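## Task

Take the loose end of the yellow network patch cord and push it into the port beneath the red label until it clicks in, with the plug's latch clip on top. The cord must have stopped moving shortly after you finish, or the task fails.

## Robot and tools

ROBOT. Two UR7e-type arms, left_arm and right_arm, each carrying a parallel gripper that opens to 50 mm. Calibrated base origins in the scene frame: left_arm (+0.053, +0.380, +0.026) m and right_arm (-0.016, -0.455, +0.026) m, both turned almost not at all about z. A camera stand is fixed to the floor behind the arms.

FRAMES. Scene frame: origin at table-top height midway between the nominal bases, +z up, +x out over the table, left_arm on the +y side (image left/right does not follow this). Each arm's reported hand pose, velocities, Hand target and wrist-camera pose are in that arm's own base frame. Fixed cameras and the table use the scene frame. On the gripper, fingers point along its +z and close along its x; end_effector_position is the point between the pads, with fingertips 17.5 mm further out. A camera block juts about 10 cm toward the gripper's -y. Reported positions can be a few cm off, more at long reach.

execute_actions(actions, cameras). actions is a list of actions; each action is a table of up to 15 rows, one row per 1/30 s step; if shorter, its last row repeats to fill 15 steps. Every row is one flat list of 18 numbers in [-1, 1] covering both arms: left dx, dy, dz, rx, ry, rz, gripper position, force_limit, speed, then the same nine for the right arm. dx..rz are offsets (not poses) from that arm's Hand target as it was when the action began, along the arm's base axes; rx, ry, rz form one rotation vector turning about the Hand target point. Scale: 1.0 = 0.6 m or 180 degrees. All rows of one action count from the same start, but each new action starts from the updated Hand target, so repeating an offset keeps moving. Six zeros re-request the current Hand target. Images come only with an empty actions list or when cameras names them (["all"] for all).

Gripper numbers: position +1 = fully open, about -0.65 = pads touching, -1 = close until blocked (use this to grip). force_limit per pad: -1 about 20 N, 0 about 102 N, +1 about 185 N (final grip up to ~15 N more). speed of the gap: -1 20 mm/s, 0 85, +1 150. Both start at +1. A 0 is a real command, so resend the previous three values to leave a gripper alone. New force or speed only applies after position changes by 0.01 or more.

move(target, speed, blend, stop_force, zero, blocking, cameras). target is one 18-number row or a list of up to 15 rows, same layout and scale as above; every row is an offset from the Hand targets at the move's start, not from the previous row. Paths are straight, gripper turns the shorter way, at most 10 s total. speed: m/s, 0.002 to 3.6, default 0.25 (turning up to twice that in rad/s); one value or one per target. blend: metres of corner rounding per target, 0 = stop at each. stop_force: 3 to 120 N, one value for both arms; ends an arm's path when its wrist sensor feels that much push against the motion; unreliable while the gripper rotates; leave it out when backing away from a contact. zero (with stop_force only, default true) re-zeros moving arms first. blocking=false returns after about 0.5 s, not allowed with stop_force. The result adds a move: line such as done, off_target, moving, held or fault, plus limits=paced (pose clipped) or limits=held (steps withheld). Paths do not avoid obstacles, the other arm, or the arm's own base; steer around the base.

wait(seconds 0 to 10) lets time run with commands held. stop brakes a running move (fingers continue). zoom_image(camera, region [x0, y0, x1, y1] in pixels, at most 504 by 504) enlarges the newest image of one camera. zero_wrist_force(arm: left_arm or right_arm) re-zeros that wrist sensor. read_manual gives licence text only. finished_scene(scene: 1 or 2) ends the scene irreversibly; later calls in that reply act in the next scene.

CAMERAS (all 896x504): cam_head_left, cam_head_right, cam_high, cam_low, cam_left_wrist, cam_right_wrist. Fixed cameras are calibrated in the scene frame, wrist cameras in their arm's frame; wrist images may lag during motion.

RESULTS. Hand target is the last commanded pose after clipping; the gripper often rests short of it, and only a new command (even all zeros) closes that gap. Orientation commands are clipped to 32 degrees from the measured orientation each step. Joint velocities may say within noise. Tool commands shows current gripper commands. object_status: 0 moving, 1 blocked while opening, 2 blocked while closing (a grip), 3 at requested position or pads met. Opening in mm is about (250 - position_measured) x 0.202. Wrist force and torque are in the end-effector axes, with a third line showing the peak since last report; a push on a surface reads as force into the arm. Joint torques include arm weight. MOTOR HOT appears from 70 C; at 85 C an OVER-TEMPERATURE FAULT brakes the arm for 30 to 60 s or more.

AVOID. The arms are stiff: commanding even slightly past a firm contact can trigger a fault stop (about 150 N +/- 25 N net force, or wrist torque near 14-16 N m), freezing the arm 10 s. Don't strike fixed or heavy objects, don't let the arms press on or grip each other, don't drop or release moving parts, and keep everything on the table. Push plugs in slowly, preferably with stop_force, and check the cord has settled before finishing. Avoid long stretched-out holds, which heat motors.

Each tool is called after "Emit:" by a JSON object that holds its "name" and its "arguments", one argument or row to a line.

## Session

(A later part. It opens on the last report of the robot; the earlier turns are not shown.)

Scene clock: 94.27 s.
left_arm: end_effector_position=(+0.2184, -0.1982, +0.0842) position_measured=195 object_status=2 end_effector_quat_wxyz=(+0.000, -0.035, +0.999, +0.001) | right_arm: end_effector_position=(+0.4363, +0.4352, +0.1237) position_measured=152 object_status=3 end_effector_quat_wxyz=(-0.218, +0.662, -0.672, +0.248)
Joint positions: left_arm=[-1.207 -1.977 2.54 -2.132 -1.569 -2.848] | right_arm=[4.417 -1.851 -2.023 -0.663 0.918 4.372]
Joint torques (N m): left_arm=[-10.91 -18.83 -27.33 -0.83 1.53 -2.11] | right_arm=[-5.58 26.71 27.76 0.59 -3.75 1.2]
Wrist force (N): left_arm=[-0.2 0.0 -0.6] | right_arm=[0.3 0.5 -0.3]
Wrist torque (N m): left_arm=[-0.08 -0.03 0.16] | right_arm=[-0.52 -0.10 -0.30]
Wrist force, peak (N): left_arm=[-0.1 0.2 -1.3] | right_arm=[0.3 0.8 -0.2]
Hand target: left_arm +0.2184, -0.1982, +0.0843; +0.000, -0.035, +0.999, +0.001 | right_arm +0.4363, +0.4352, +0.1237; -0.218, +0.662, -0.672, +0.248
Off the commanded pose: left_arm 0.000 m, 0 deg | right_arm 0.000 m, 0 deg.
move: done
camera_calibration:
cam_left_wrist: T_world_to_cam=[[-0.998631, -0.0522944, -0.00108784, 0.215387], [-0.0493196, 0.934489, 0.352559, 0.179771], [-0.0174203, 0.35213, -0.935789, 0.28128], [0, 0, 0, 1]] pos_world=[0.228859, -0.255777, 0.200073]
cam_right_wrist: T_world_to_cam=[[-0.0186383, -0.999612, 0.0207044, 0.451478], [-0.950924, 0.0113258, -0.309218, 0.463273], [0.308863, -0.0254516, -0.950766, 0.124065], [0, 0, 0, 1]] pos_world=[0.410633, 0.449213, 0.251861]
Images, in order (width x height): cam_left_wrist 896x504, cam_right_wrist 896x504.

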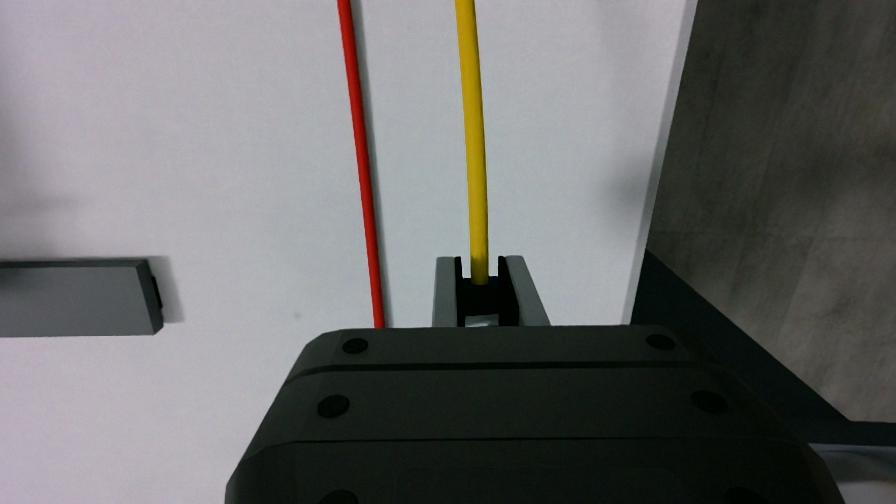

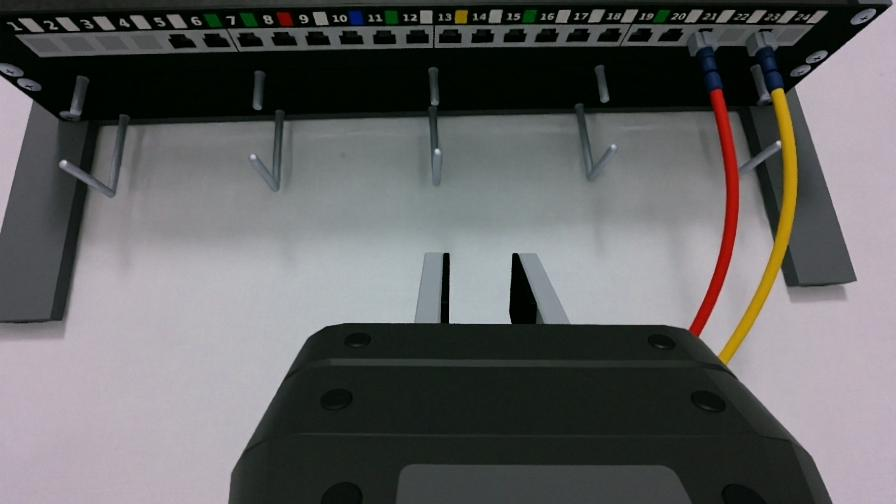

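Emit:
{"name": "move", "arguments": {
  "target": [0,0,0.1,0,0,0,-1,-0.3,-1,-0.028,-0.025,-0.016,0.336,-0.02,-0.133,-0.1,0,1],
  "speed": 0.25
}}

Emit:
{"name": "move", "arguments": {
  "target": [0.359,-0.19,-0.057,0,0,-0.501,-1,-0.3,-1,0,0,0,0,0,0,-0.1,0,1],
  "speed": 0.2,
  "cameras": ["cam_left_wrist","cam_right_wrist","cam_high"]
}}

Emit:
{"name": "zoom_image", "arguments": {
  "camera": "cam_right_wrist",
  "region": [300, 50, 540, 290]
}}

Scene clock: 118.30 s.
left_arm: end_effector_position=(+0.2184, -0.1982, +0.1443) position_measured=195 object_status=2 end_effector_quat_wxyz=(+0.000, -0.035, +0.999, +0.001) | right_arm: end_effector_position=(+0.4195, +0.4202, +0.1141) position_measured=167 object_status=3 end_effector_quat_wxyz=(+0.486, -0.309, +0.815, +0.065)
Joint positions: left_arm=[-1.207 -2.077 2.417 -1.908 -1.569 -2.848] | right_arm=[4.445 -2.006 -2.4 0.543 0.904 4.981]
Joint torques (N m): left_arm=[-9.38 -15.44 -29.67 -0.39 0.34 -2.11] | right_arm=[7.02 22.68 3.39 7.31 -3.38 1.5]
Wrist force (N): left_arm=[-0.2 -0.2 -0.5] | right_arm=[0.0 0.5 -0.7]
Wrist torque (N m): left_arm=[-0.09 -0.04 0.14] | right_arm=[-0.36 0.24 -0.22]
Wrist force, peak (N): left_arm=[0.0 -0.2 -1.0] | right_arm=[0.3 0.9 -0.3]
Hand target: left_arm +0.2184, -0.1982, +0.1443; +0.000, -0.035, +0.999, +0.001 | right_arm +0.4195, +0.4202, +0.1141; +0.486, -0.309, +0.815, +0.065
Off the commanded pose: left_arm 0.000 m, 0 deg | right_arm 0.000 m, 0 deg.
move: done

Scene clock: 122.93 s.
left_arm: end_effector_position=(+0.4338, -0.3122, +0.1101) position_measured=195 object_status=2 end_effector_quat_wxyz=(+0.001, +0.683, +0.730, +0.001) | right_arm: end_effector_position=(+0.4195, +0.4202, +0.1141) position_measured=167 object_status=3 end_effector_quat_wxyz=(+0.486, -0.309, +0.815, +0.065)
Joint positions: left_arm=[-0.877 -1.367 1.932 -2.137 -1.569 -0.944] | right_arm=[4.445 -2.007 -2.4 0.544 0.904 4.981]
Joint torques (N m): left_arm=[10.42 -23.2 -27.87 -0.25 -1.84 2.53] | right_arm=[6.97 22.71 3.14 7.25 -3.43 1.55]
Wrist force (N): left_arm=[-0.2 0.1 -0.7] | right_arm=[-0.1 0.6 -0.7]
Wrist torque (N m): left_arm=[-0.05 -0.05 0.15] | right_arm=[-0.35 0.26 -0.22]
Wrist force, peak (N): left_arm=[-0.4 -0.4 -0.9] | right_arm=[-0.3 0.9 -0.6]
Hand target: left_arm +0.4338, -0.3122, +0.1101; +0.001, +0.683, +0.730, +0.001 | right_arm +0.4195, +0.4202, +0.1141; +0.486, -0.309, +0.815, +0.065
Off the commanded pose: left_arm 0.000 m, 0 deg | right_arm 0.000 m, 0 deg.
move: done
camera_calibration:
cam_left_wrist: T_world_to_cam=[[-0.0495078, 0.998773, -0.00112098, 0.340951], [0.934568, 0.0467211, 0.352703, -0.416154], [0.352323, 0.0164139, -0.935735, 0.0842253], [0, 0, 0, 1]] pos_world=[0.376129, -0.322472, 0.225973]
cam_right_wrist: T_world_to_cam=[[-0.325889, -0.43242, -0.84072, 0.425183], [-0.794706, 0.606981, -0.0041448, 0.0938081], [0.512093, 0.666774, -0.541455, -0.303028], [0, 0, 0, 1]] pos_world=[0.368291, 0.328969, 0.193772]
Images, in order (width x height): cam_high 896x504, cam_left_wrist 896x504, cam_right_wrist 896x504.

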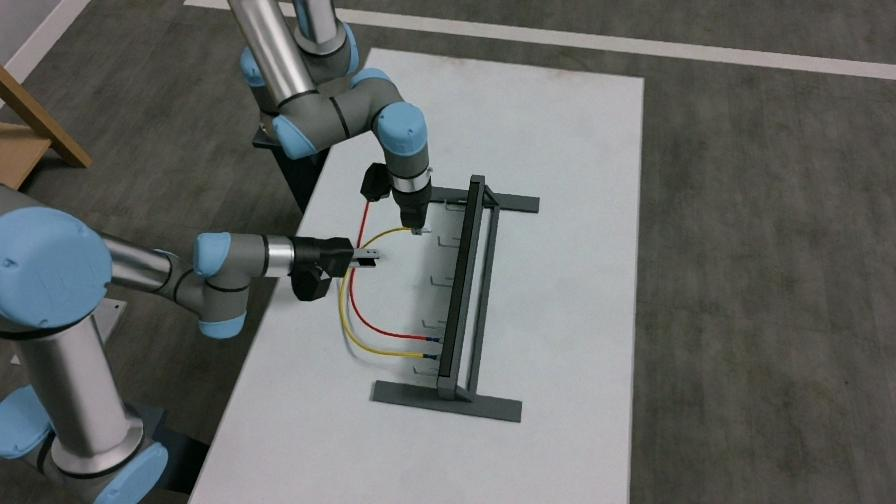

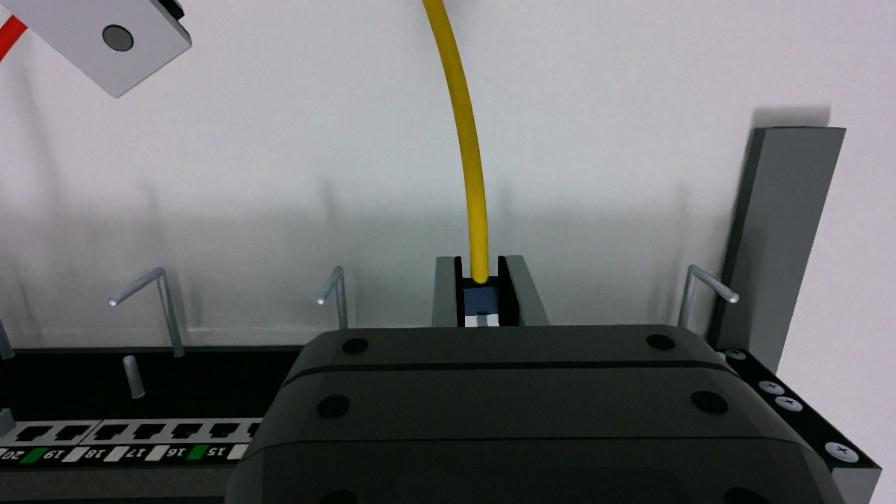

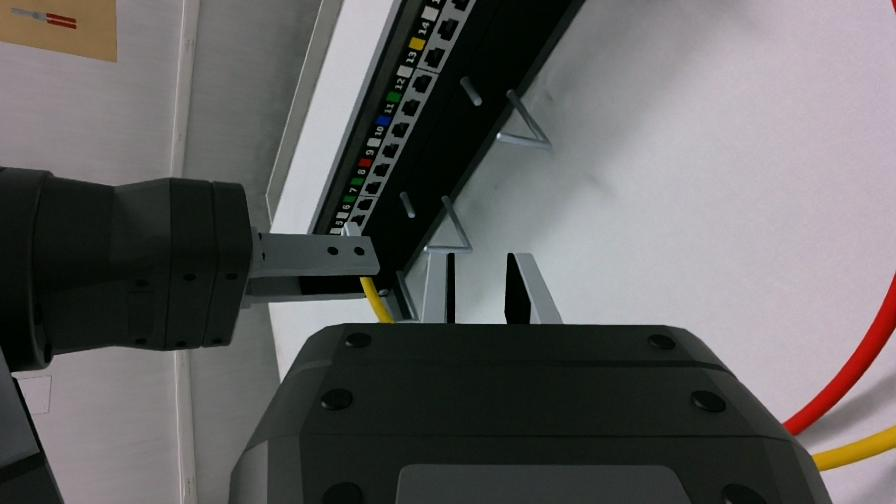

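Scaled by 2.100 from the camera's 896x504 image, which has a finer 1280x720 frame.

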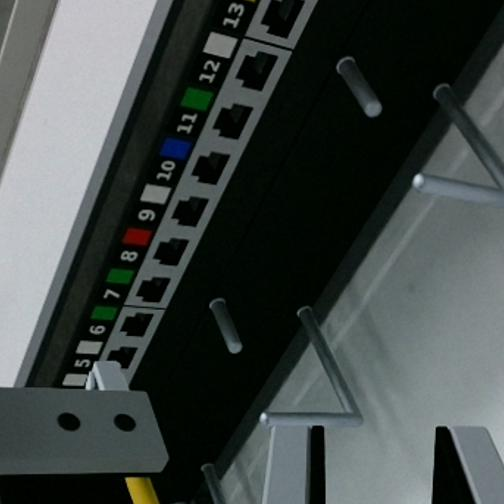

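Emit:
{"name": "move", "arguments": {
  "target": [0.058,0.0162,-0.0568,0,0,0.0075,-1,-0.3,-1,0,0,0,0,0,0,-0.1,0,1],
  "speed": 0.08,
  "stop_force": 8,
  "cameras": ["cam_left_wrist","cam_right_wrist"]
}}

Emit:
{"name": "zoom_image", "arguments": {
  "camera": "cam_right_wrist",
  "region": [310, 110, 430, 230]
}}

Emit:
{"name": "zoom_image", "arguments": {
  "camera": "cam_left_wrist",
  "region": [0, 360, 320, 480]
}}

Scene clock: 150.67 s.
left_arm: end_effector_position=(+0.4686, -0.3025, +0.0760) position_measured=195 object_status=2 end_effector_quat_wxyz=(+0.001, +0.674, +0.738, +0.001) | right_arm: end_effector_position=(+0.4195, +0.4202, +0.1141) position_measured=167 object_status=3 end_effector_quat_wxyz=(+0.486, -0.309, +0.815, +0.065)
Joint positions: left_arm=[-0.815 -1.269 1.907 -2.211 -1.569 -0.906] | right_arm=[4.445 -2.007 -2.4 0.544 0.904 4.981]
Joint torques (N m): left_arm=[10.87 -25.5 -26.9 -5.38 -1.79 2.76] | right_arm=[6.22 23.22 2.85 7.3 -3.32 1.43]
Wrist force (N): left_arm=[-0.3 0.0 -0.7] | right_arm=[-0.1 0.4 -0.7]
Wrist torque (N m): left_arm=[-0.05 -0.05 0.16] | right_arm=[-0.38 0.25 -0.22]
Wrist force, peak (N): left_arm=[0.1 -0.8 -1.1] | right_arm=[-0.1 0.9 -0.6]
Hand target: left_arm +0.4686, -0.3025, +0.0760; +0.001, +0.674, +0.738, +0.001 | right_arm +0.4195, +0.4202, +0.1141; +0.486, -0.309, +0.815, +0.065
Off the commanded pose: left_arm 0.000 m, 0 deg | right_arm 0.000 m, 0 deg.
move: done
camera_calibration:
cam_left_wrist: T_world_to_cam=[[-0.072669, 0.997355, -0.00113712, 0.343439], [0.933278, 0.0684022, 0.352582, -0.429996], [0.351728, 0.0245606, -0.93578, 0.0426097], [0, 0, 0, 1]] pos_world=[0.411276, -0.314165, 0.191873]
cam_right_wrist: T_world_to_cam=[[-0.325889, -0.43242, -0.84072, 0.425183], [-0.794706, 0.606981, -0.0041448, 0.0938081], [0.512093, 0.666774, -0.541455, -0.303028], [0, 0, 0, 1]] pos_world=[0.368291, 0.328969, 0.193772]
Images, in order (width x height): cam_left_wrist 896x504, cam_right_wrist 896x504.

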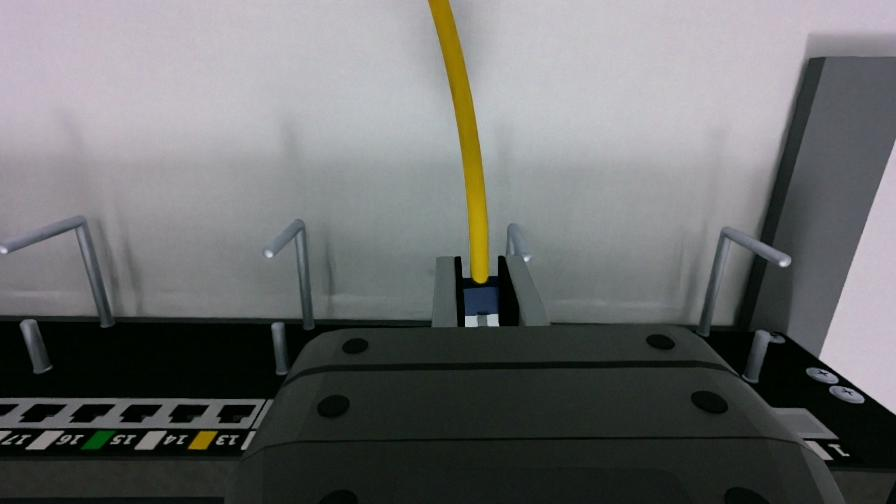

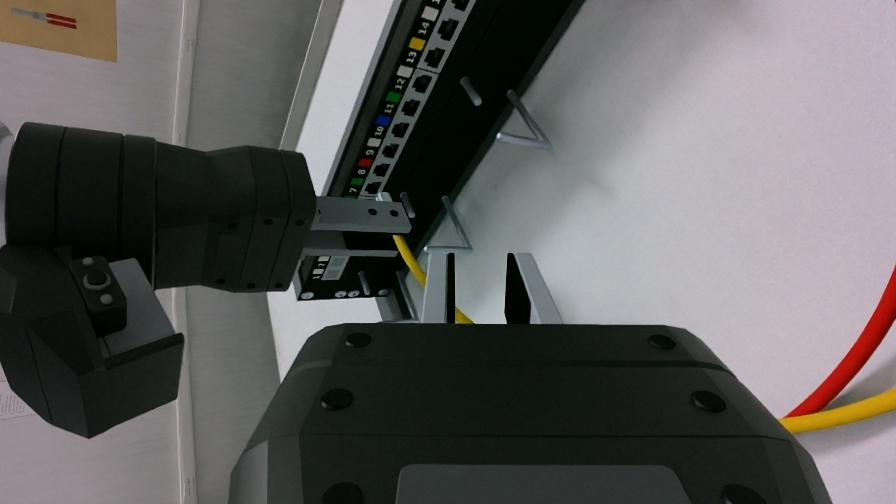

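Scaled by 4.200 from the camera's 896x504 image, which has a finer 1280x720 frame.

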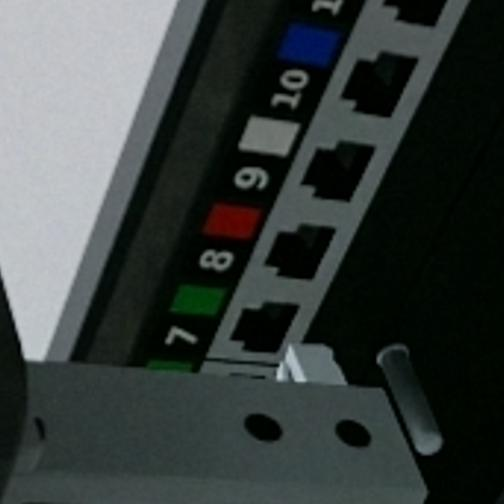

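Scaled by 1.575 from the camera's 896x504 image, which has a finer 1280x720 frame.

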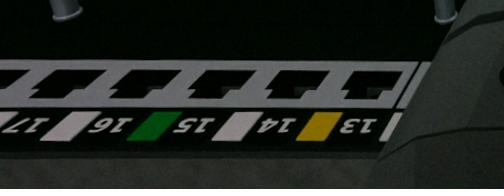

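Emit:
{"name": "move", "arguments": {
  "target": [0.0298,0.004,-0.01,0,0,0,-1,-0.3,-1,0,0,0,0,0,0,-0.1,0,1],
  "speed": 0.04,
  "stop_force": 6,
  "cameras": ["cam_left_wrist","cam_right_wrist"]
}}

Emit:
{"name": "zoom_image", "arguments": {
  "camera": "cam_right_wrist",
  "region": [340, 120, 420, 200]
}}

Scene clock: 161.53 s.
left_arm: end_effector_position=(+0.4865, -0.3001, +0.0700) position_measured=195 object_status=2 end_effector_quat_wxyz=(+0.001, +0.674, +0.738, +0.001) | right_arm: end_effector_position=(+0.4195, +0.4202, +0.1141) position_measured=167 object_status=3 end_effector_quat_wxyz=(+0.486, -0.309, +0.815, +0.065)
Joint positions: left_arm=[-0.789 -1.232 1.873 -2.214 -1.569 -0.879] | right_arm=[4.445 -2.007 -2.4 0.544 0.904 4.981]
Joint torques (N m): left_arm=[11.43 -26.31 -26.77 -5.3 -1.76 2.64] | right_arm=[6.35 22.67 2.96 7.23 -3.49 1.41]
Wrist force (N): left_arm=[0.0 0.1 -0.2] | right_arm=[0.0 0.4 -0.7]
Wrist torque (N m): left_arm=[-0.04 -0.09 0.16] | right_arm=[-0.37 0.24 -0.22]
Wrist force, peak (N): left_arm=[-0.3 -0.5 -0.9] | right_arm=[-0.2 0.6 -0.8]
Hand target: left_arm +0.4865, -0.3001, +0.0700; +0.001, +0.674, +0.738, +0.001 | right_arm +0.4195, +0.4202, +0.1141; +0.486, -0.309, +0.815, +0.065
Off the commanded pose: left_arm 0.000 m, 0 deg | right_arm 0.000 m, 0 deg.
move: done
camera_calibration:
cam_left_wrist: T_world_to_cam=[[-0.072669, 0.997355, -0.00113712, 0.34234], [0.933278, 0.0684022, 0.352582, -0.44475], [0.351728, 0.0245606, -0.93578, 0.0306401], [0, 0, 0, 1]] pos_world=[0.429176, -0.311765, 0.185873]
cam_right_wrist: T_world_to_cam=[[-0.325889, -0.43242, -0.84072, 0.425183], [-0.794706, 0.606981, -0.0041448, 0.0938081], [0.512093, 0.666774, -0.541455, -0.303028], [0, 0, 0, 1]] pos_world=[0.368291, 0.328969, 0.193772]
Images, in order (width x height): cam_left_wrist 896x504, cam_right_wrist 896x504.

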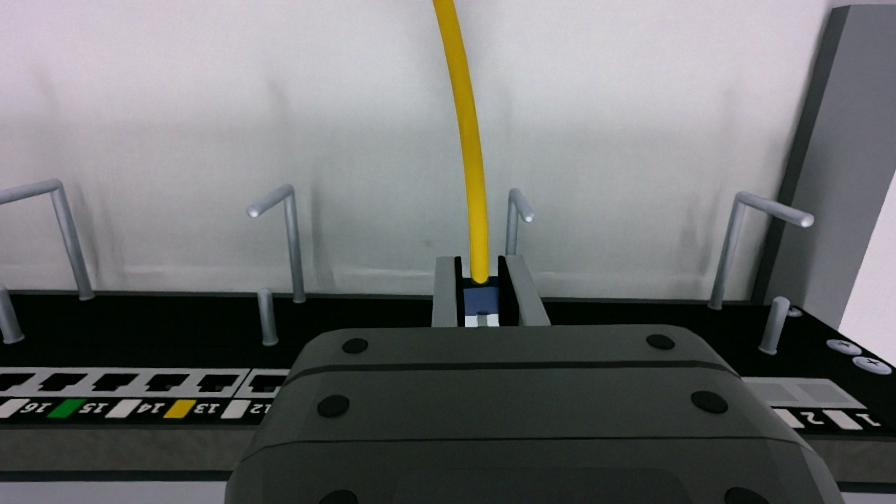

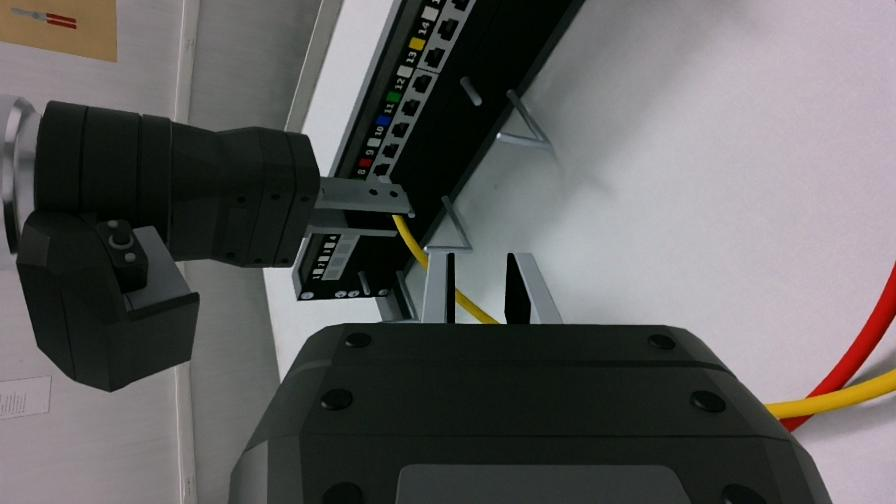

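Scaled by 6.300 from the camera's 896x504 image, which has a finer 1280x720 frame.

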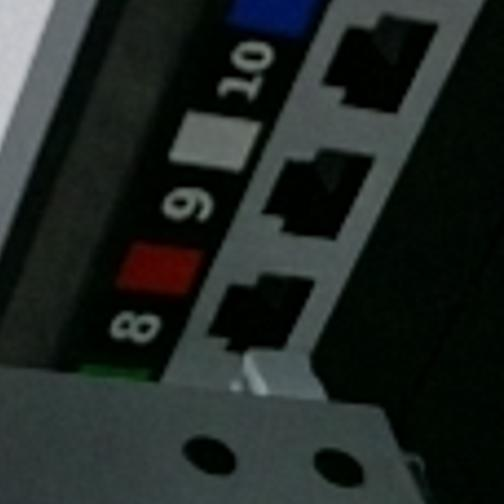

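Emit:
{"name": "move", "arguments": {
  "target": [
    [0,0.0005,-0.0035,0,0,-0.004,-1,-0.3,-1,0,0,0,0,0,0,-0.1,0,1],
    [0.0075,0.0012,-0.0035,0,0,-0.004,-1,-0.3,-1,0,0,0,0,0,0,-0.1,0,1]
  ],
  "speed": 0.02,
  "stop_force": 5,
  "cameras": ["cam_right_wrist"]
}}

Emit:
{"name": "zoom_image", "arguments": {
  "camera": "cam_right_wrist",
  "region": [340, 120, 420, 200]
}}

Scene clock: 172.53 s.
left_arm: end_effector_position=(+0.4910, -0.2994, +0.0679) position_measured=195 object_status=2 end_effector_quat_wxyz=(+0.001, +0.679, +0.734, +0.001) | right_arm: end_effector_position=(+0.4195, +0.4202, +0.1141) position_measured=167 object_status=3 end_effector_quat_wxyz=(+0.486, -0.309, +0.815, +0.065)
Joint positions: left_arm=[-0.782 -1.222 1.865 -2.216 -1.569 -0.86] | right_arm=[4.445 -2.007 -2.4 0.544 0.904 4.981]
Joint torques (N m): left_arm=[10.68 -27.39 -26.7 -0.3 -1.85 2.72] | right_arm=[6 22.76 3.44 7.15 -3.33 1.31]
Wrist force (N): left_arm=[0.2 0.0 -0.6] | right_arm=[-0.1 0.2 -0.5]
Wrist torque (N m): left_arm=[-0.06 -0.14 0.16] | right_arm=[-0.41 0.26 -0.21]
Wrist force, peak (N): left_arm=[-0.7 -0.3 -0.5] | right_arm=[0.0 0.9 -0.8]
Hand target: left_arm +0.4910, -0.2994, +0.0679; +0.001, +0.679, +0.734, +0.001 | right_arm +0.4195, +0.4202, +0.1141; +0.486, -0.309, +0.815, +0.065
Off the commanded pose: left_arm 0.000 m, 0 deg | right_arm 0.000 m, 0 deg.
move: done
camera_calibration:
cam_right_wrist: T_world_to_cam=[[-0.325889, -0.43242, -0.84072, 0.425183], [-0.794706, 0.606981, -0.0041448, 0.0938081], [0.512093, 0.666774, -0.541455, -0.303028], [0, 0, 0, 1]] pos_world=[0.368291, 0.328969, 0.193772]
Images, in order (width x height): cam_right_wrist 896x504.

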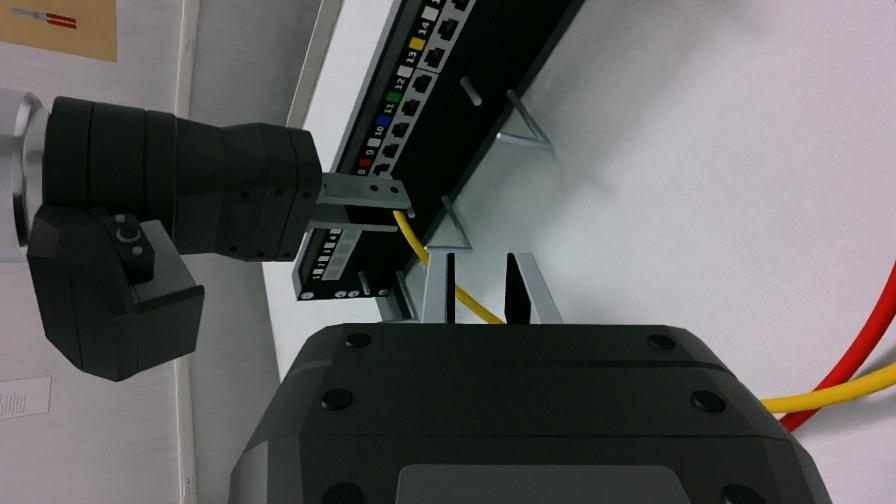

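Scaled by 6.300 from the camera's 896x504 image, which has a finer 1280x720 frame.

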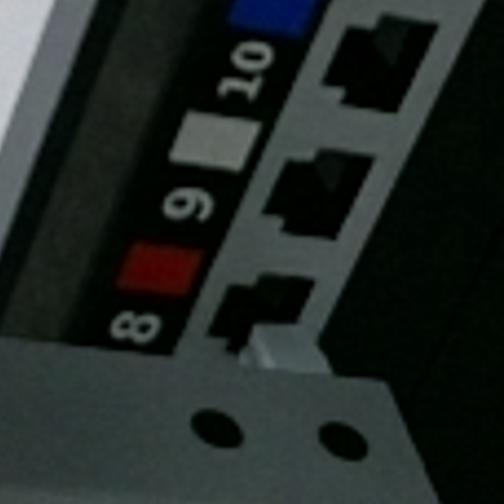

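Emit:
{"name": "move", "arguments": {
  "target": [
    [0,0.0002,-0.002,0,0,0,-1,-0.3,-1,0,0,0,0,0,0,-0.1,0,1],
    [0.018,0.0017,-0.002,0,0,0,-1,-0.3,-1,0,0,0,0,0,0,-0.1,0,1]
  ],
  "speed": 0.007,
  "stop_force": 6,
  "cameras": ["cam_right_wrist","cam_left_wrist"]
}}

Emit:
{"name": "zoom_image", "arguments": {
  "camera": "cam_right_wrist",
  "region": [340, 120, 420, 200]
}}

Scene clock: 180.43 s.
left_arm: end_effector_position=(+0.4960, -0.2988, +0.0667) position_measured=195 object_status=2 end_effector_quat_wxyz=(+0.001, +0.679, +0.734, +0.001) | right_arm: end_effector_position=(+0.4195, +0.4202, +0.1141) position_measured=167 object_status=3 end_effector_quat_wxyz=(+0.486, -0.309, +0.815, +0.065)
Joint positions: left_arm=[-0.775 -1.212 1.855 -2.215 -1.569 -0.853] | right_arm=[4.445 -2.007 -2.4 0.544 0.904 4.981]
Joint torques (N m): left_arm=[-10.22 -52.89 -13.32 -6.51 3.21 -2.21] | right_arm=[6.33 23.05 3.26 7.13 -3.46 1.22]
Wrist force (N): left_arm=[1.3 -6.0 -2.4] | right_arm=[-0.1 0.7 -0.3]
Wrist torque (N m): left_arm=[-0.25 -0.05 0.12] | right_arm=[-0.34 0.26 -0.22]
Wrist force, peak (N): left_arm=[1.9 -11.5 -3.0] | right_arm=[-0.1 0.7 -0.8]
Hand target: left_arm +0.4960, -0.2988, +0.0667; +0.001, +0.679, +0.734, +0.001 (not the last commanded pose) | right_arm +0.4195, +0.4202, +0.1141; +0.486, -0.309, +0.815, +0.065
Off the commanded pose: left_arm 0.006 m, 0 deg | right_arm 0.000 m, 0 deg.
move: contact (left_arm); path passed 1 of 2 targets
camera_calibration:
cam_left_wrist: T_world_to_cam=[[-0.0602026, 0.998186, -0.00106561, 0.335754], [0.934033, 0.0567099, 0.352657, -0.456399], [0.352078, 0.0202356, -0.935752, 0.0227229], [0, 0, 0, 1]] pos_world=[0.438505, -0.309722, 0.182573]
cam_right_wrist: T_world_to_cam=[[-0.325889, -0.43242, -0.84072, 0.425183], [-0.794706, 0.606981, -0.0041448, 0.0938081], [0.512093, 0.666774, -0.541455, -0.303028], [0, 0, 0, 1]] pos_world=[0.368291, 0.328969, 0.193772]
Images, in order (width x height): cam_left_wrist 896x504, cam_right_wrist 896x504.

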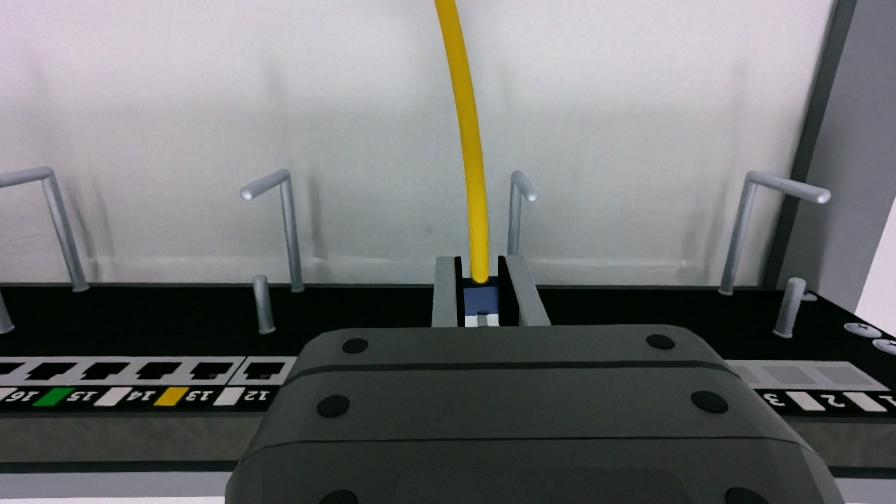

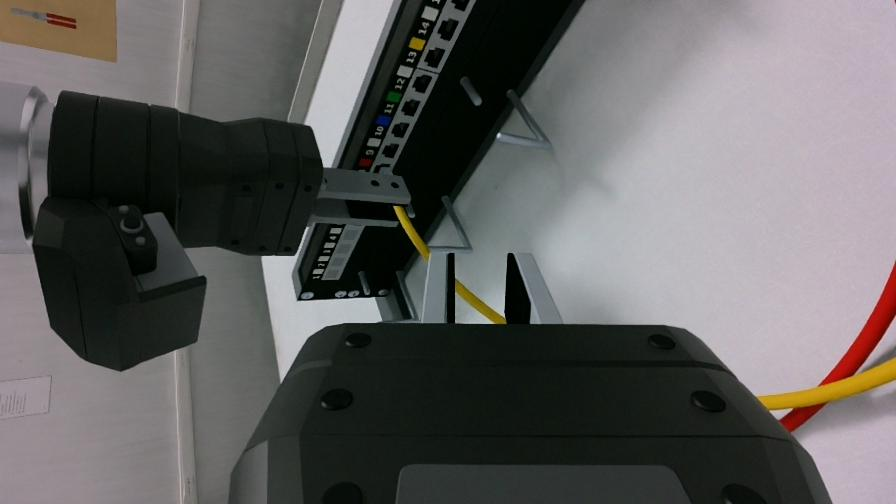

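Scaled by 6.300 from the camera's 896x504 image, which has a finer 1280x720 frame.

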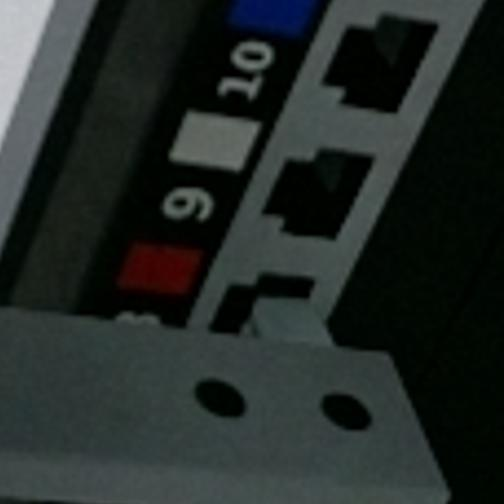

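Emit:
{"name": "move", "arguments": {
  "target": [
    [-0.0035,-0.0003,0,0,0,0,-1,-0.3,-1,0,0,0,0,0,0,-0.1,0,1],
    [-0.003,-0.005,0.0004,0,0,0,-1,-0.3,-1,0,0,0,0,0,0,-0.1,0,1]
  ],
  "speed": 0.01
}}

Emit:
{"name": "move", "arguments": {
  "target": [0.012,0.001,0,0,0,0,-1,-0.3,-1,0,0,0,0,0,0,-0.1,0,1],
  "speed": 0.006,
  "stop_force": 6,
  "cameras": ["cam_right_wrist"]
}}

Emit:
{"name": "zoom_image", "arguments": {
  "camera": "cam_right_wrist",
  "region": [340, 120, 420, 200]
}}

Scene clock: 186.90 s.
left_arm: end_effector_position=(+0.4942, -0.3016, +0.0669) position_measured=195 object_status=2 end_effector_quat_wxyz=(+0.001, +0.679, +0.734, +0.001) | right_arm: end_effector_position=(+0.4195, +0.4202, +0.1141) position_measured=167 object_status=3 end_effector_quat_wxyz=(+0.486, -0.309, +0.815, +0.065)
Joint positions: left_arm=[-0.781 -1.213 1.855 -2.215 -1.569 -0.859] | right_arm=[4.445 -2.007 -2.4 0.544 0.904 4.981]
Joint torques (N m): left_arm=[-10.68 -27.29 -25.9 -0.52 -1.6 -2.09] | right_arm=[6 23.39 3.45 7.19 -3.36 1.33]
Wrist force (N): left_arm=[-0.1 0.1 -0.3] | right_arm=[-0.5 0.4 -0.4]
Wrist torque (N m): left_arm=[-0.05 -0.10 0.16] | right_arm=[-0.37 0.32 -0.22]
Wrist force, peak (N): left_arm=[1.7 -6.1 -2.9] | right_arm=[-0.3 0.8 -0.7]
Hand target: left_arm +0.4942, -0.3018, +0.0669; +0.001, +0.679, +0.734, +0.001 | right_arm +0.4195, +0.4202, +0.1141; +0.486, -0.309, +0.815, +0.065
Off the commanded pose: left_arm 0.000 m, 0 deg | right_arm 0.000 m, 0 deg.
move: done

Scene clock: 188.53 s.
left_arm: end_effector_position=(+0.4962, -0.3017, +0.0669) position_measured=195 object_status=2 end_effector_quat_wxyz=(+0.001, +0.679, +0.734, +0.001) | right_arm: end_effector_position=(+0.4195, +0.4202, +0.1141) position_measured=167 object_status=3 end_effector_quat_wxyz=(+0.486, -0.309, +0.815, +0.065)
Joint positions: left_arm=[-0.778 -1.209 1.849 -2.213 -1.569 -0.856] | right_arm=[4.445 -2.007 -2.4 0.544 0.904 4.981]
Joint torques (N m): left_arm=[-9.45 -53.31 -12.82 -5.94 3.55 -1.99] | right_arm=[6.2 23.1 3.55 7.16 -3.41 1.21]
Wrist force (N): left_arm=[-0.3 -6.0 -1.8] | right_arm=[-0.1 0.2 -0.9]
Wrist torque (N m): left_arm=[-0.24 -0.12 0.17] | right_arm=[-0.41 0.26 -0.22]
Wrist force, peak (N): left_arm=[-0.8 -10.3 -1.8] | right_arm=[0.0 0.9 -0.6]
Hand target: left_arm +0.4962, -0.3017, +0.0669; +0.001, +0.679, +0.734, +0.001 (not the last commanded pose) | right_arm +0.4195, +0.4202, +0.1141; +0.486, -0.309, +0.815, +0.065
Off the commanded pose: left_arm 0.005 m, 0 deg | right_arm 0.000 m, 0 deg.
move: contact (left_arm)
camera_calibration:
cam_right_wrist: T_world_to_cam=[[-0.325889, -0.43242, -0.84072, 0.425183], [-0.794706, 0.606981, -0.0041448, 0.0938081], [0.512093, 0.666774, -0.541455, -0.303028], [0, 0, 0, 1]] pos_world=[0.368291, 0.328969, 0.193772]
Images, in order (width x height): cam_right_wrist 896x504.

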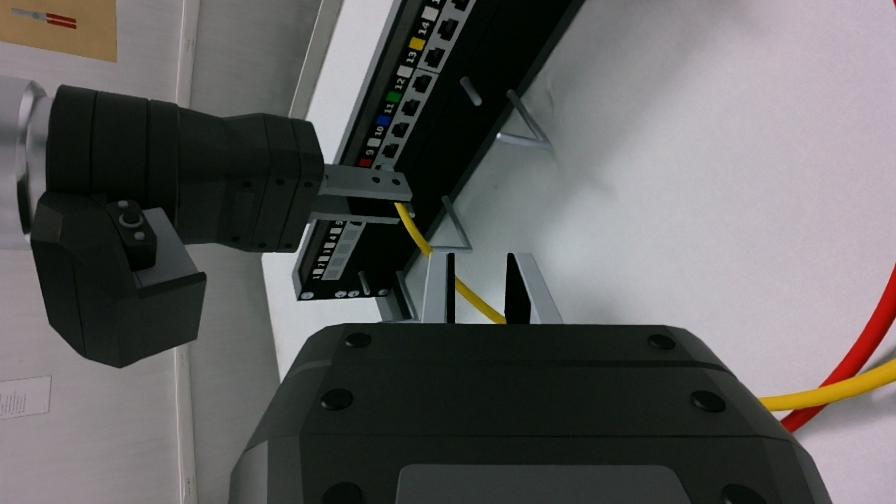

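Scaled by 6.300 from the camera's 896x504 image, which has a finer 1280x720 frame.

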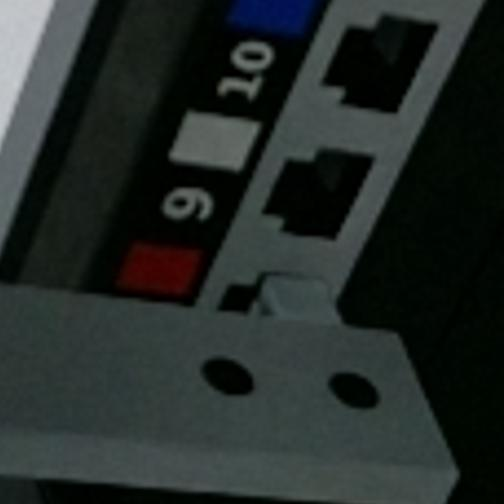

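Emit:
{"name": "move", "arguments": {
  "target": [
    [-0.003,-0.0003,0,0,0,0,-1,-0.3,-1,0,0,0,0,0,0,-0.1,0,1],
    [-0.003,-0.0008,0.0018,0,0,0,-1,-0.3,-1,0,0,0,0,0,0,-0.1,0,1]
  ],
  "speed": 0.01
}}

Emit:
{"name": "move", "arguments": {
  "target": [0.014,0.0012,0,0,0,0,-1,-0.3,-1,0,0,0,0,0,0,-0.1,0,1],
  "speed": 0.006,
  "stop_force": 7,
  "cameras": ["cam_right_wrist"]
}}

Emit:
{"name": "zoom_image", "arguments": {
  "camera": "cam_right_wrist",
  "region": [340, 120, 420, 200]
}}

Scene clock: 195.00 s.
left_arm: end_effector_position=(+0.4944, -0.3021, +0.0678) position_measured=195 object_status=2 end_effector_quat_wxyz=(+0.001, +0.679, +0.734, +0.001) | right_arm: end_effector_position=(+0.4195, +0.4202, +0.1141) position_measured=167 object_status=3 end_effector_quat_wxyz=(+0.486, -0.309, +0.815, +0.065)
Joint positions: left_arm=[-0.781 -1.213 1.852 -2.212 -1.569 -0.859] | right_arm=[4.445 -2.007 -2.4 0.544 0.904 4.981]
Joint torques (N m): left_arm=[-9.95 -52.93 -26.73 -0.38 -1.77 -2.02] | right_arm=[6.28 23.21 3.02 7.14 -3.41 1.21]
Wrist force (N): left_arm=[-0.2 0.0 -0.3] | right_arm=[-0.3 0.6 -0.6]
Wrist torque (N m): left_arm=[-0.07 -0.08 0.15] | right_arm=[-0.34 0.29 -0.23]
Wrist force, peak (N): left_arm=[-0.6 -6.2 -2.1] | right_arm=[-0.1 0.6 -0.9]
Hand target: left_arm +0.4944, -0.3022, +0.0680; +0.001, +0.679, +0.734, +0.001 | right_arm +0.4195, +0.4202, +0.1141; +0.486, -0.309, +0.815, +0.065
Off the commanded pose: left_arm 0.000 m, 0 deg | right_arm 0.000 m, 0 deg.
move: done

Scene clock: 196.67 s.
left_arm: end_effector_position=(+0.4967, -0.3020, +0.0680) position_measured=195 object_status=2 end_effector_quat_wxyz=(+0.001, +0.679, +0.734, +0.001) | right_arm: end_effector_position=(+0.4195, +0.4202, +0.1141) position_measured=167 object_status=3 end_effector_quat_wxyz=(+0.486, -0.309, +0.815, +0.065)
Joint positions: left_arm=[-0.778 -1.21 1.846 -2.21 -1.569 -0.856] | right_arm=[4.445 -2.007 -2.4 0.544 0.904 4.981]
Joint torques (N m): left_arm=[-9.67 -53.37 -13.78 -6.11 3.25 -2.09] | right_arm=[6.06 22.95 3.17 7.09 -3.41 1.21]
Wrist force (N): left_arm=[0.6 -5.8 -2.0] | right_arm=[-0.2 0.5 -0.4]
Wrist torque (N m): left_arm=[-0.22 -0.07 0.13] | right_arm=[-0.36 0.27 -0.22]
Wrist force, peak (N): left_arm=[1.1 -10.3 -1.8] | right_arm=[0.1 0.8 -0.7]
Hand target: left_arm +0.4967, -0.3020, +0.0680; +0.001, +0.679, +0.734, +0.001 (not the last commanded pose) | right_arm +0.4195, +0.4202, +0.1141; +0.486, -0.309, +0.815, +0.065
Off the commanded pose: left_arm 0.006 m, 0 deg | right_arm 0.000 m, 0 deg.
move: contact (left_arm)
camera_calibration:
cam_right_wrist: T_world_to_cam=[[-0.325889, -0.43242, -0.84072, 0.425183], [-0.794706, 0.606981, -0.0041448, 0.0938081], [0.512093, 0.666774, -0.541455, -0.303028], [0, 0, 0, 1]] pos_world=[0.368291, 0.328969, 0.193772]
Images, in order (width x height): cam_right_wrist 896x504.

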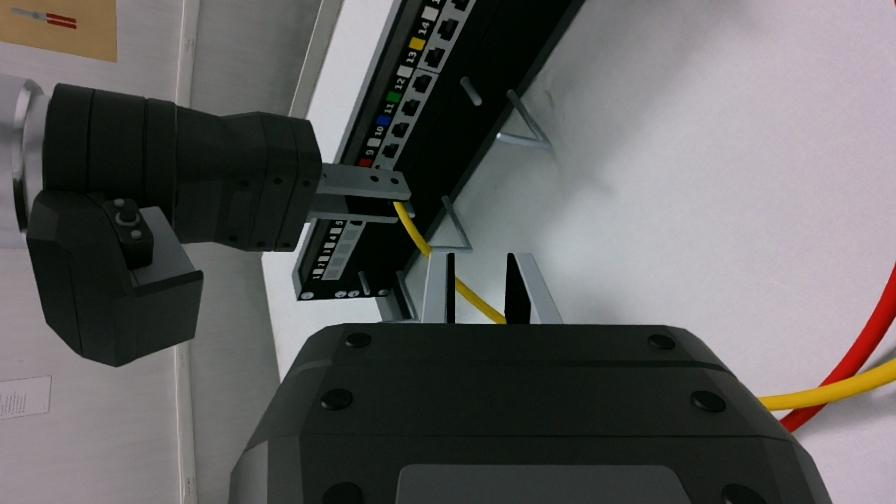

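Scaled by 6.300 from the camera's 896x504 image, which has a finer 1280x720 frame.

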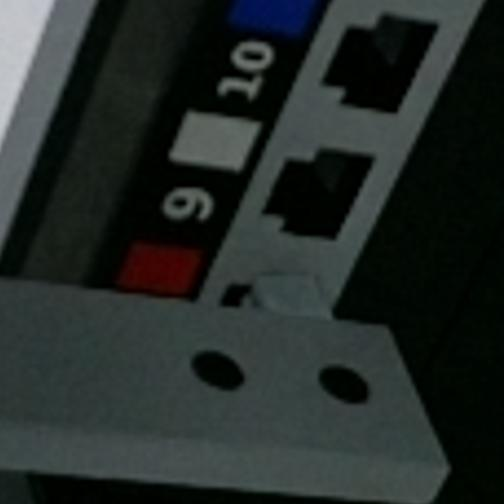

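Emit:
{"name": "move", "arguments": {
  "target": [0.006,0.0005,0.0006,0,0,0,-1,-0.3,-1,0,0,0,0,0,0,-0.1,0,1],
  "speed": 0.004,
  "stop_force": 9,
  "cameras": ["cam_right_wrist"]
}}

Emit:
{"name": "zoom_image", "arguments": {
  "camera": "cam_right_wrist",
  "region": [340, 120, 420, 200]
}}

Scene clock: 202.03 s.
left_arm: end_effector_position=(+0.4972, -0.3020, +0.0682) position_measured=195 object_status=2 end_effector_quat_wxyz=(+0.001, +0.679, +0.734, +0.001) | right_arm: end_effector_position=(+0.4195, +0.4202, +0.1141) position_measured=167 object_status=3 end_effector_quat_wxyz=(+0.486, -0.309, +0.815, +0.065)
Joint positions: left_arm=[-0.778 -1.209 1.845 -2.209 -1.569 -0.855] | right_arm=[4.445 -2.007 -2.4 0.544 0.904 4.981]
Joint torques (N m): left_arm=[-7.97 -53.46 -15.96 -8.01 3.18 -2.15] | right_arm=[5.65 23.71 3.61 7.07 -3.36 1.17]
Wrist force (N): left_arm=[1.4 -14.7 -2.1] | right_arm=[-0.3 0.5 -0.4]
Wrist torque (N m): left_arm=[-0.37 -0.09 0.10] | right_arm=[-0.35 0.29 -0.22]
Wrist force, peak (N): left_arm=[1.7 -17.5 -1.8] | right_arm=[-0.1 0.8 -0.8]
Hand target: left_arm +0.4972, -0.3021, +0.0682; +0.001, +0.679, +0.734, +0.001 (not the last commanded pose) | right_arm +0.4195, +0.4202, +0.1141; +0.486, -0.309, +0.815, +0.065
Off the commanded pose: left_arm 0.003 m, 0 deg | right_arm 0.000 m, 0 deg.
move: contact (left_arm)
camera_calibration:
cam_right_wrist: T_world_to_cam=[[-0.325889, -0.43242, -0.84072, 0.425183], [-0.794706, 0.606981, -0.0041448, 0.0938081], [0.512093, 0.666774, -0.541455, -0.303028], [0, 0, 0, 1]] pos_world=[0.368291, 0.328969, 0.193772]
Images, in order (width x height): cam_right_wrist 896x504.

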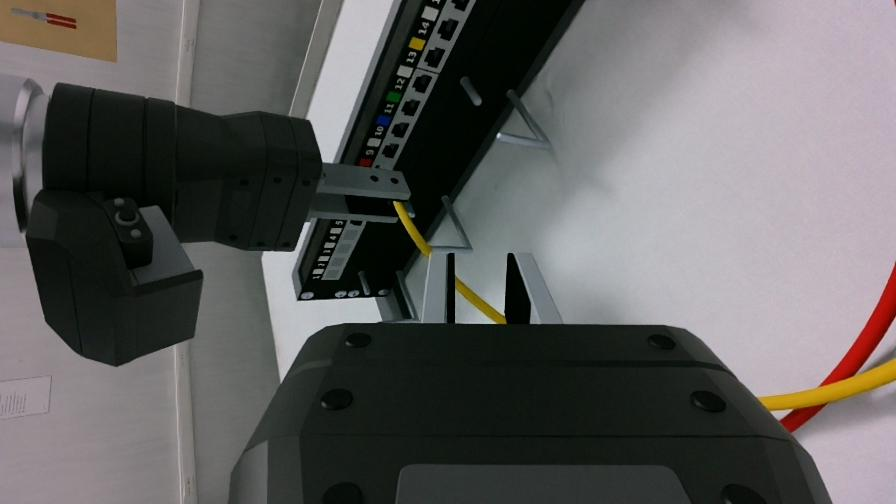

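Scaled by 6.300 from the camera's 896x504 image, which has a finer 1280x720 frame.

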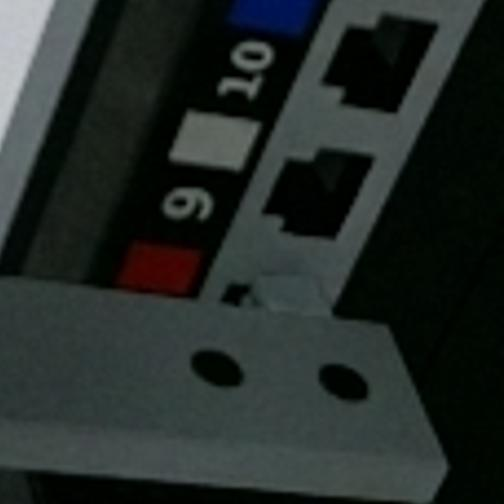

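Emit:
{"name": "move", "arguments": {
  "target": [
    [-0.005,-0.0004,0,0,0,0,-1,-0.3,-1,0,0,0,0,0,0,-0.1,0,1],
    [-0.005,-0.0007,-0.0018,0,-0.0125,0,-1,-0.3,-1,0,0,0,0,0,0,-0.1,0,1]
  ],
  "speed": 0.01,
  "cameras": ["cam_right_wrist"]
}}

Emit:
{"name": "zoom_image", "arguments": {
  "camera": "cam_right_wrist",
  "region": [340, 120, 420, 200]
}}

Emit:
{"name": "move", "arguments": {
  "target": [0.014,0.0012,0,0,0,0,-1,-0.3,-1,0,0,0,0,0,0,-0.1,0,1],
  "speed": 0.006,
  "stop_force": 8,
  "cameras": ["cam_right_wrist"]
}}

Emit:
{"name": "zoom_image", "arguments": {
  "camera": "cam_right_wrist",
  "region": [340, 120, 420, 200]
}}

Scene clock: 211.33 s.
left_arm: end_effector_position=(+0.4942, -0.3025, +0.0671) position_measured=195 object_status=2 end_effector_quat_wxyz=(+0.016, +0.679, +0.734, +0.014) | right_arm: end_effector_position=(+0.4195, +0.4202, +0.1141) position_measured=167 object_status=3 end_effector_quat_wxyz=(+0.486, -0.309, +0.815, +0.065)
Joint positions: left_arm=[-0.795 -1.225 1.882 -2.257 -1.542 -0.872] | right_arm=[4.445 -2.007 -2.4 0.544 0.904 4.981]
Joint torques (N m): left_arm=[-11.25 -52.36 -11.06 -5.28 2.43 -2.03] | right_arm=[6.25 23.41 3.77 6.97 -3.28 1.2]
Wrist force (N): left_arm=[-0.1 0.1 -0.5] | right_arm=[-0.4 0.7 -0.6]
Wrist torque (N m): left_arm=[-0.04 -0.10 0.14] | right_arm=[-0.33 0.30 -0.22]
Wrist force, peak (N): left_arm=[1.1 -15.1 -2.5] | right_arm=[0.0 0.8 -1.0]
Hand target: left_arm +0.4942, -0.3025, +0.0671; +0.016, +0.679, +0.734, +0.014 | right_arm +0.4195, +0.4202, +0.1141; +0.486, -0.309, +0.815, +0.065
Off the commanded pose: left_arm 0.000 m, 0 deg | right_arm 0.000 m, 0 deg.
move: done
camera_calibration:
cam_right_wrist: T_world_to_cam=[[-0.325889, -0.43242, -0.84072, 0.425183], [-0.794706, 0.606981, -0.0041448, 0.0938081], [0.512093, 0.666774, -0.541455, -0.303028], [0, 0, 0, 1]] pos_world=[0.368291, 0.328969, 0.193772]
Images, in order (width x height): cam_right_wrist 896x504.

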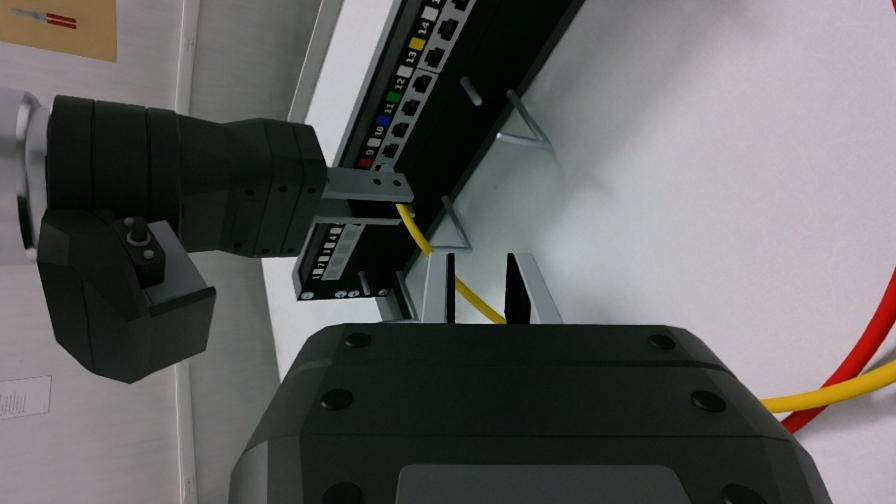

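Scaled by 6.300 from the camera's 896x504 image, which has a finer 1280x720 frame.

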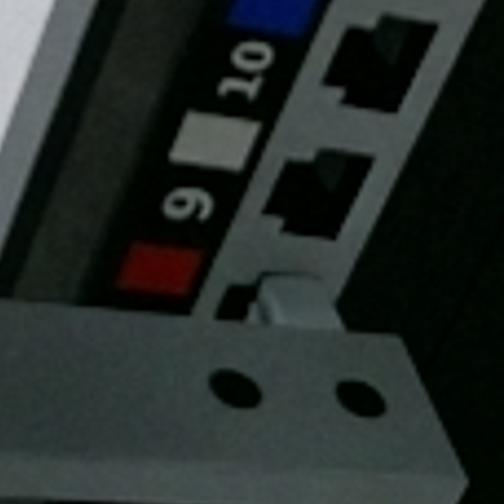

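Scene clock: 212.90 s.
left_arm: end_effector_position=(+0.4956, -0.3024, +0.0671) position_measured=195 object_status=2 end_effector_quat_wxyz=(+0.016, +0.679, +0.734, +0.014) | right_arm: end_effector_position=(+0.4195, +0.4202, +0.1141) position_measured=167 object_status=3 end_effector_quat_wxyz=(+0.486, -0.309, +0.815, +0.065)
Joint positions: left_arm=[-0.793 -1.223 1.878 -2.256 -1.541 -0.87] | right_arm=[4.445 -2.007 -2.4 0.544 0.904 4.981]
Joint torques (N m): left_arm=[-10.24 -52.62 -13.86 -6.47 1.59 -2.11] | right_arm=[6.05 23.21 3.68 7.08 -3.36 1.12]
Wrist force (N): left_arm=[0.6 -7.1 -2.1] | right_arm=[0.1 0.6 -0.7]
Wrist torque (N m): left_arm=[-0.28 -0.09 0.15] | right_arm=[-0.35 0.23 -0.22]
Wrist force, peak (N): left_arm=[0.2 -11.2 -2.4] | right_arm=[0.0 0.7 -0.8]
Hand target: left_arm +0.4956, -0.3024, +0.0671; +0.016, +0.679, +0.734, +0.014 (not the last commanded pose) | right_arm +0.4195, +0.4202, +0.1141; +0.486, -0.309, +0.815, +0.065
Off the commanded pose: left_arm 0.007 m, 0 deg | right_arm 0.000 m, 0 deg.
move: contact (left_arm)
camera_calibration:
cam_right_wrist: T_world_to_cam=[[-0.325889, -0.43242, -0.84072, 0.425183], [-0.794706, 0.606981, -0.0041448, 0.0938081], [0.512093, 0.666774, -0.541455, -0.303028], [0, 0, 0, 1]] pos_world=[0.368291, 0.328969, 0.193772]
Images, in order (width x height): cam_right_wrist 896x504.

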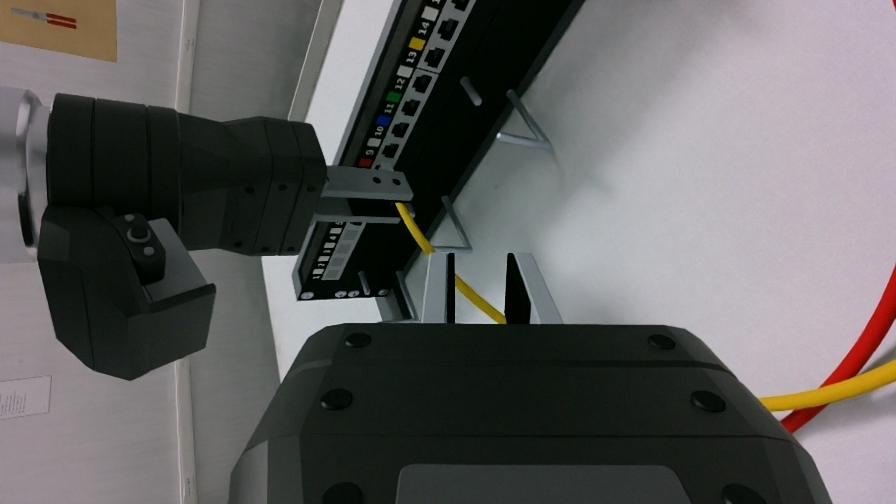

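Scaled by 6.300 from the camera's 896x504 image, which has a finer 1280x720 frame.

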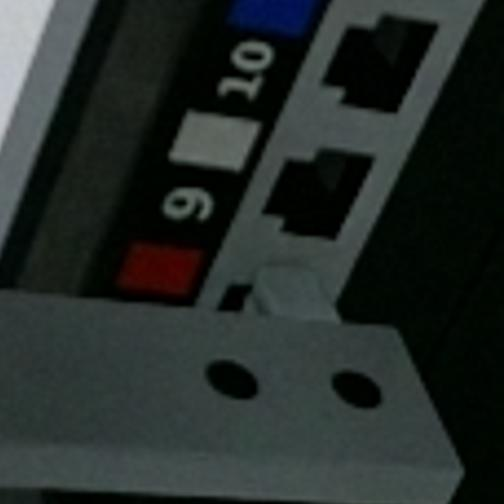

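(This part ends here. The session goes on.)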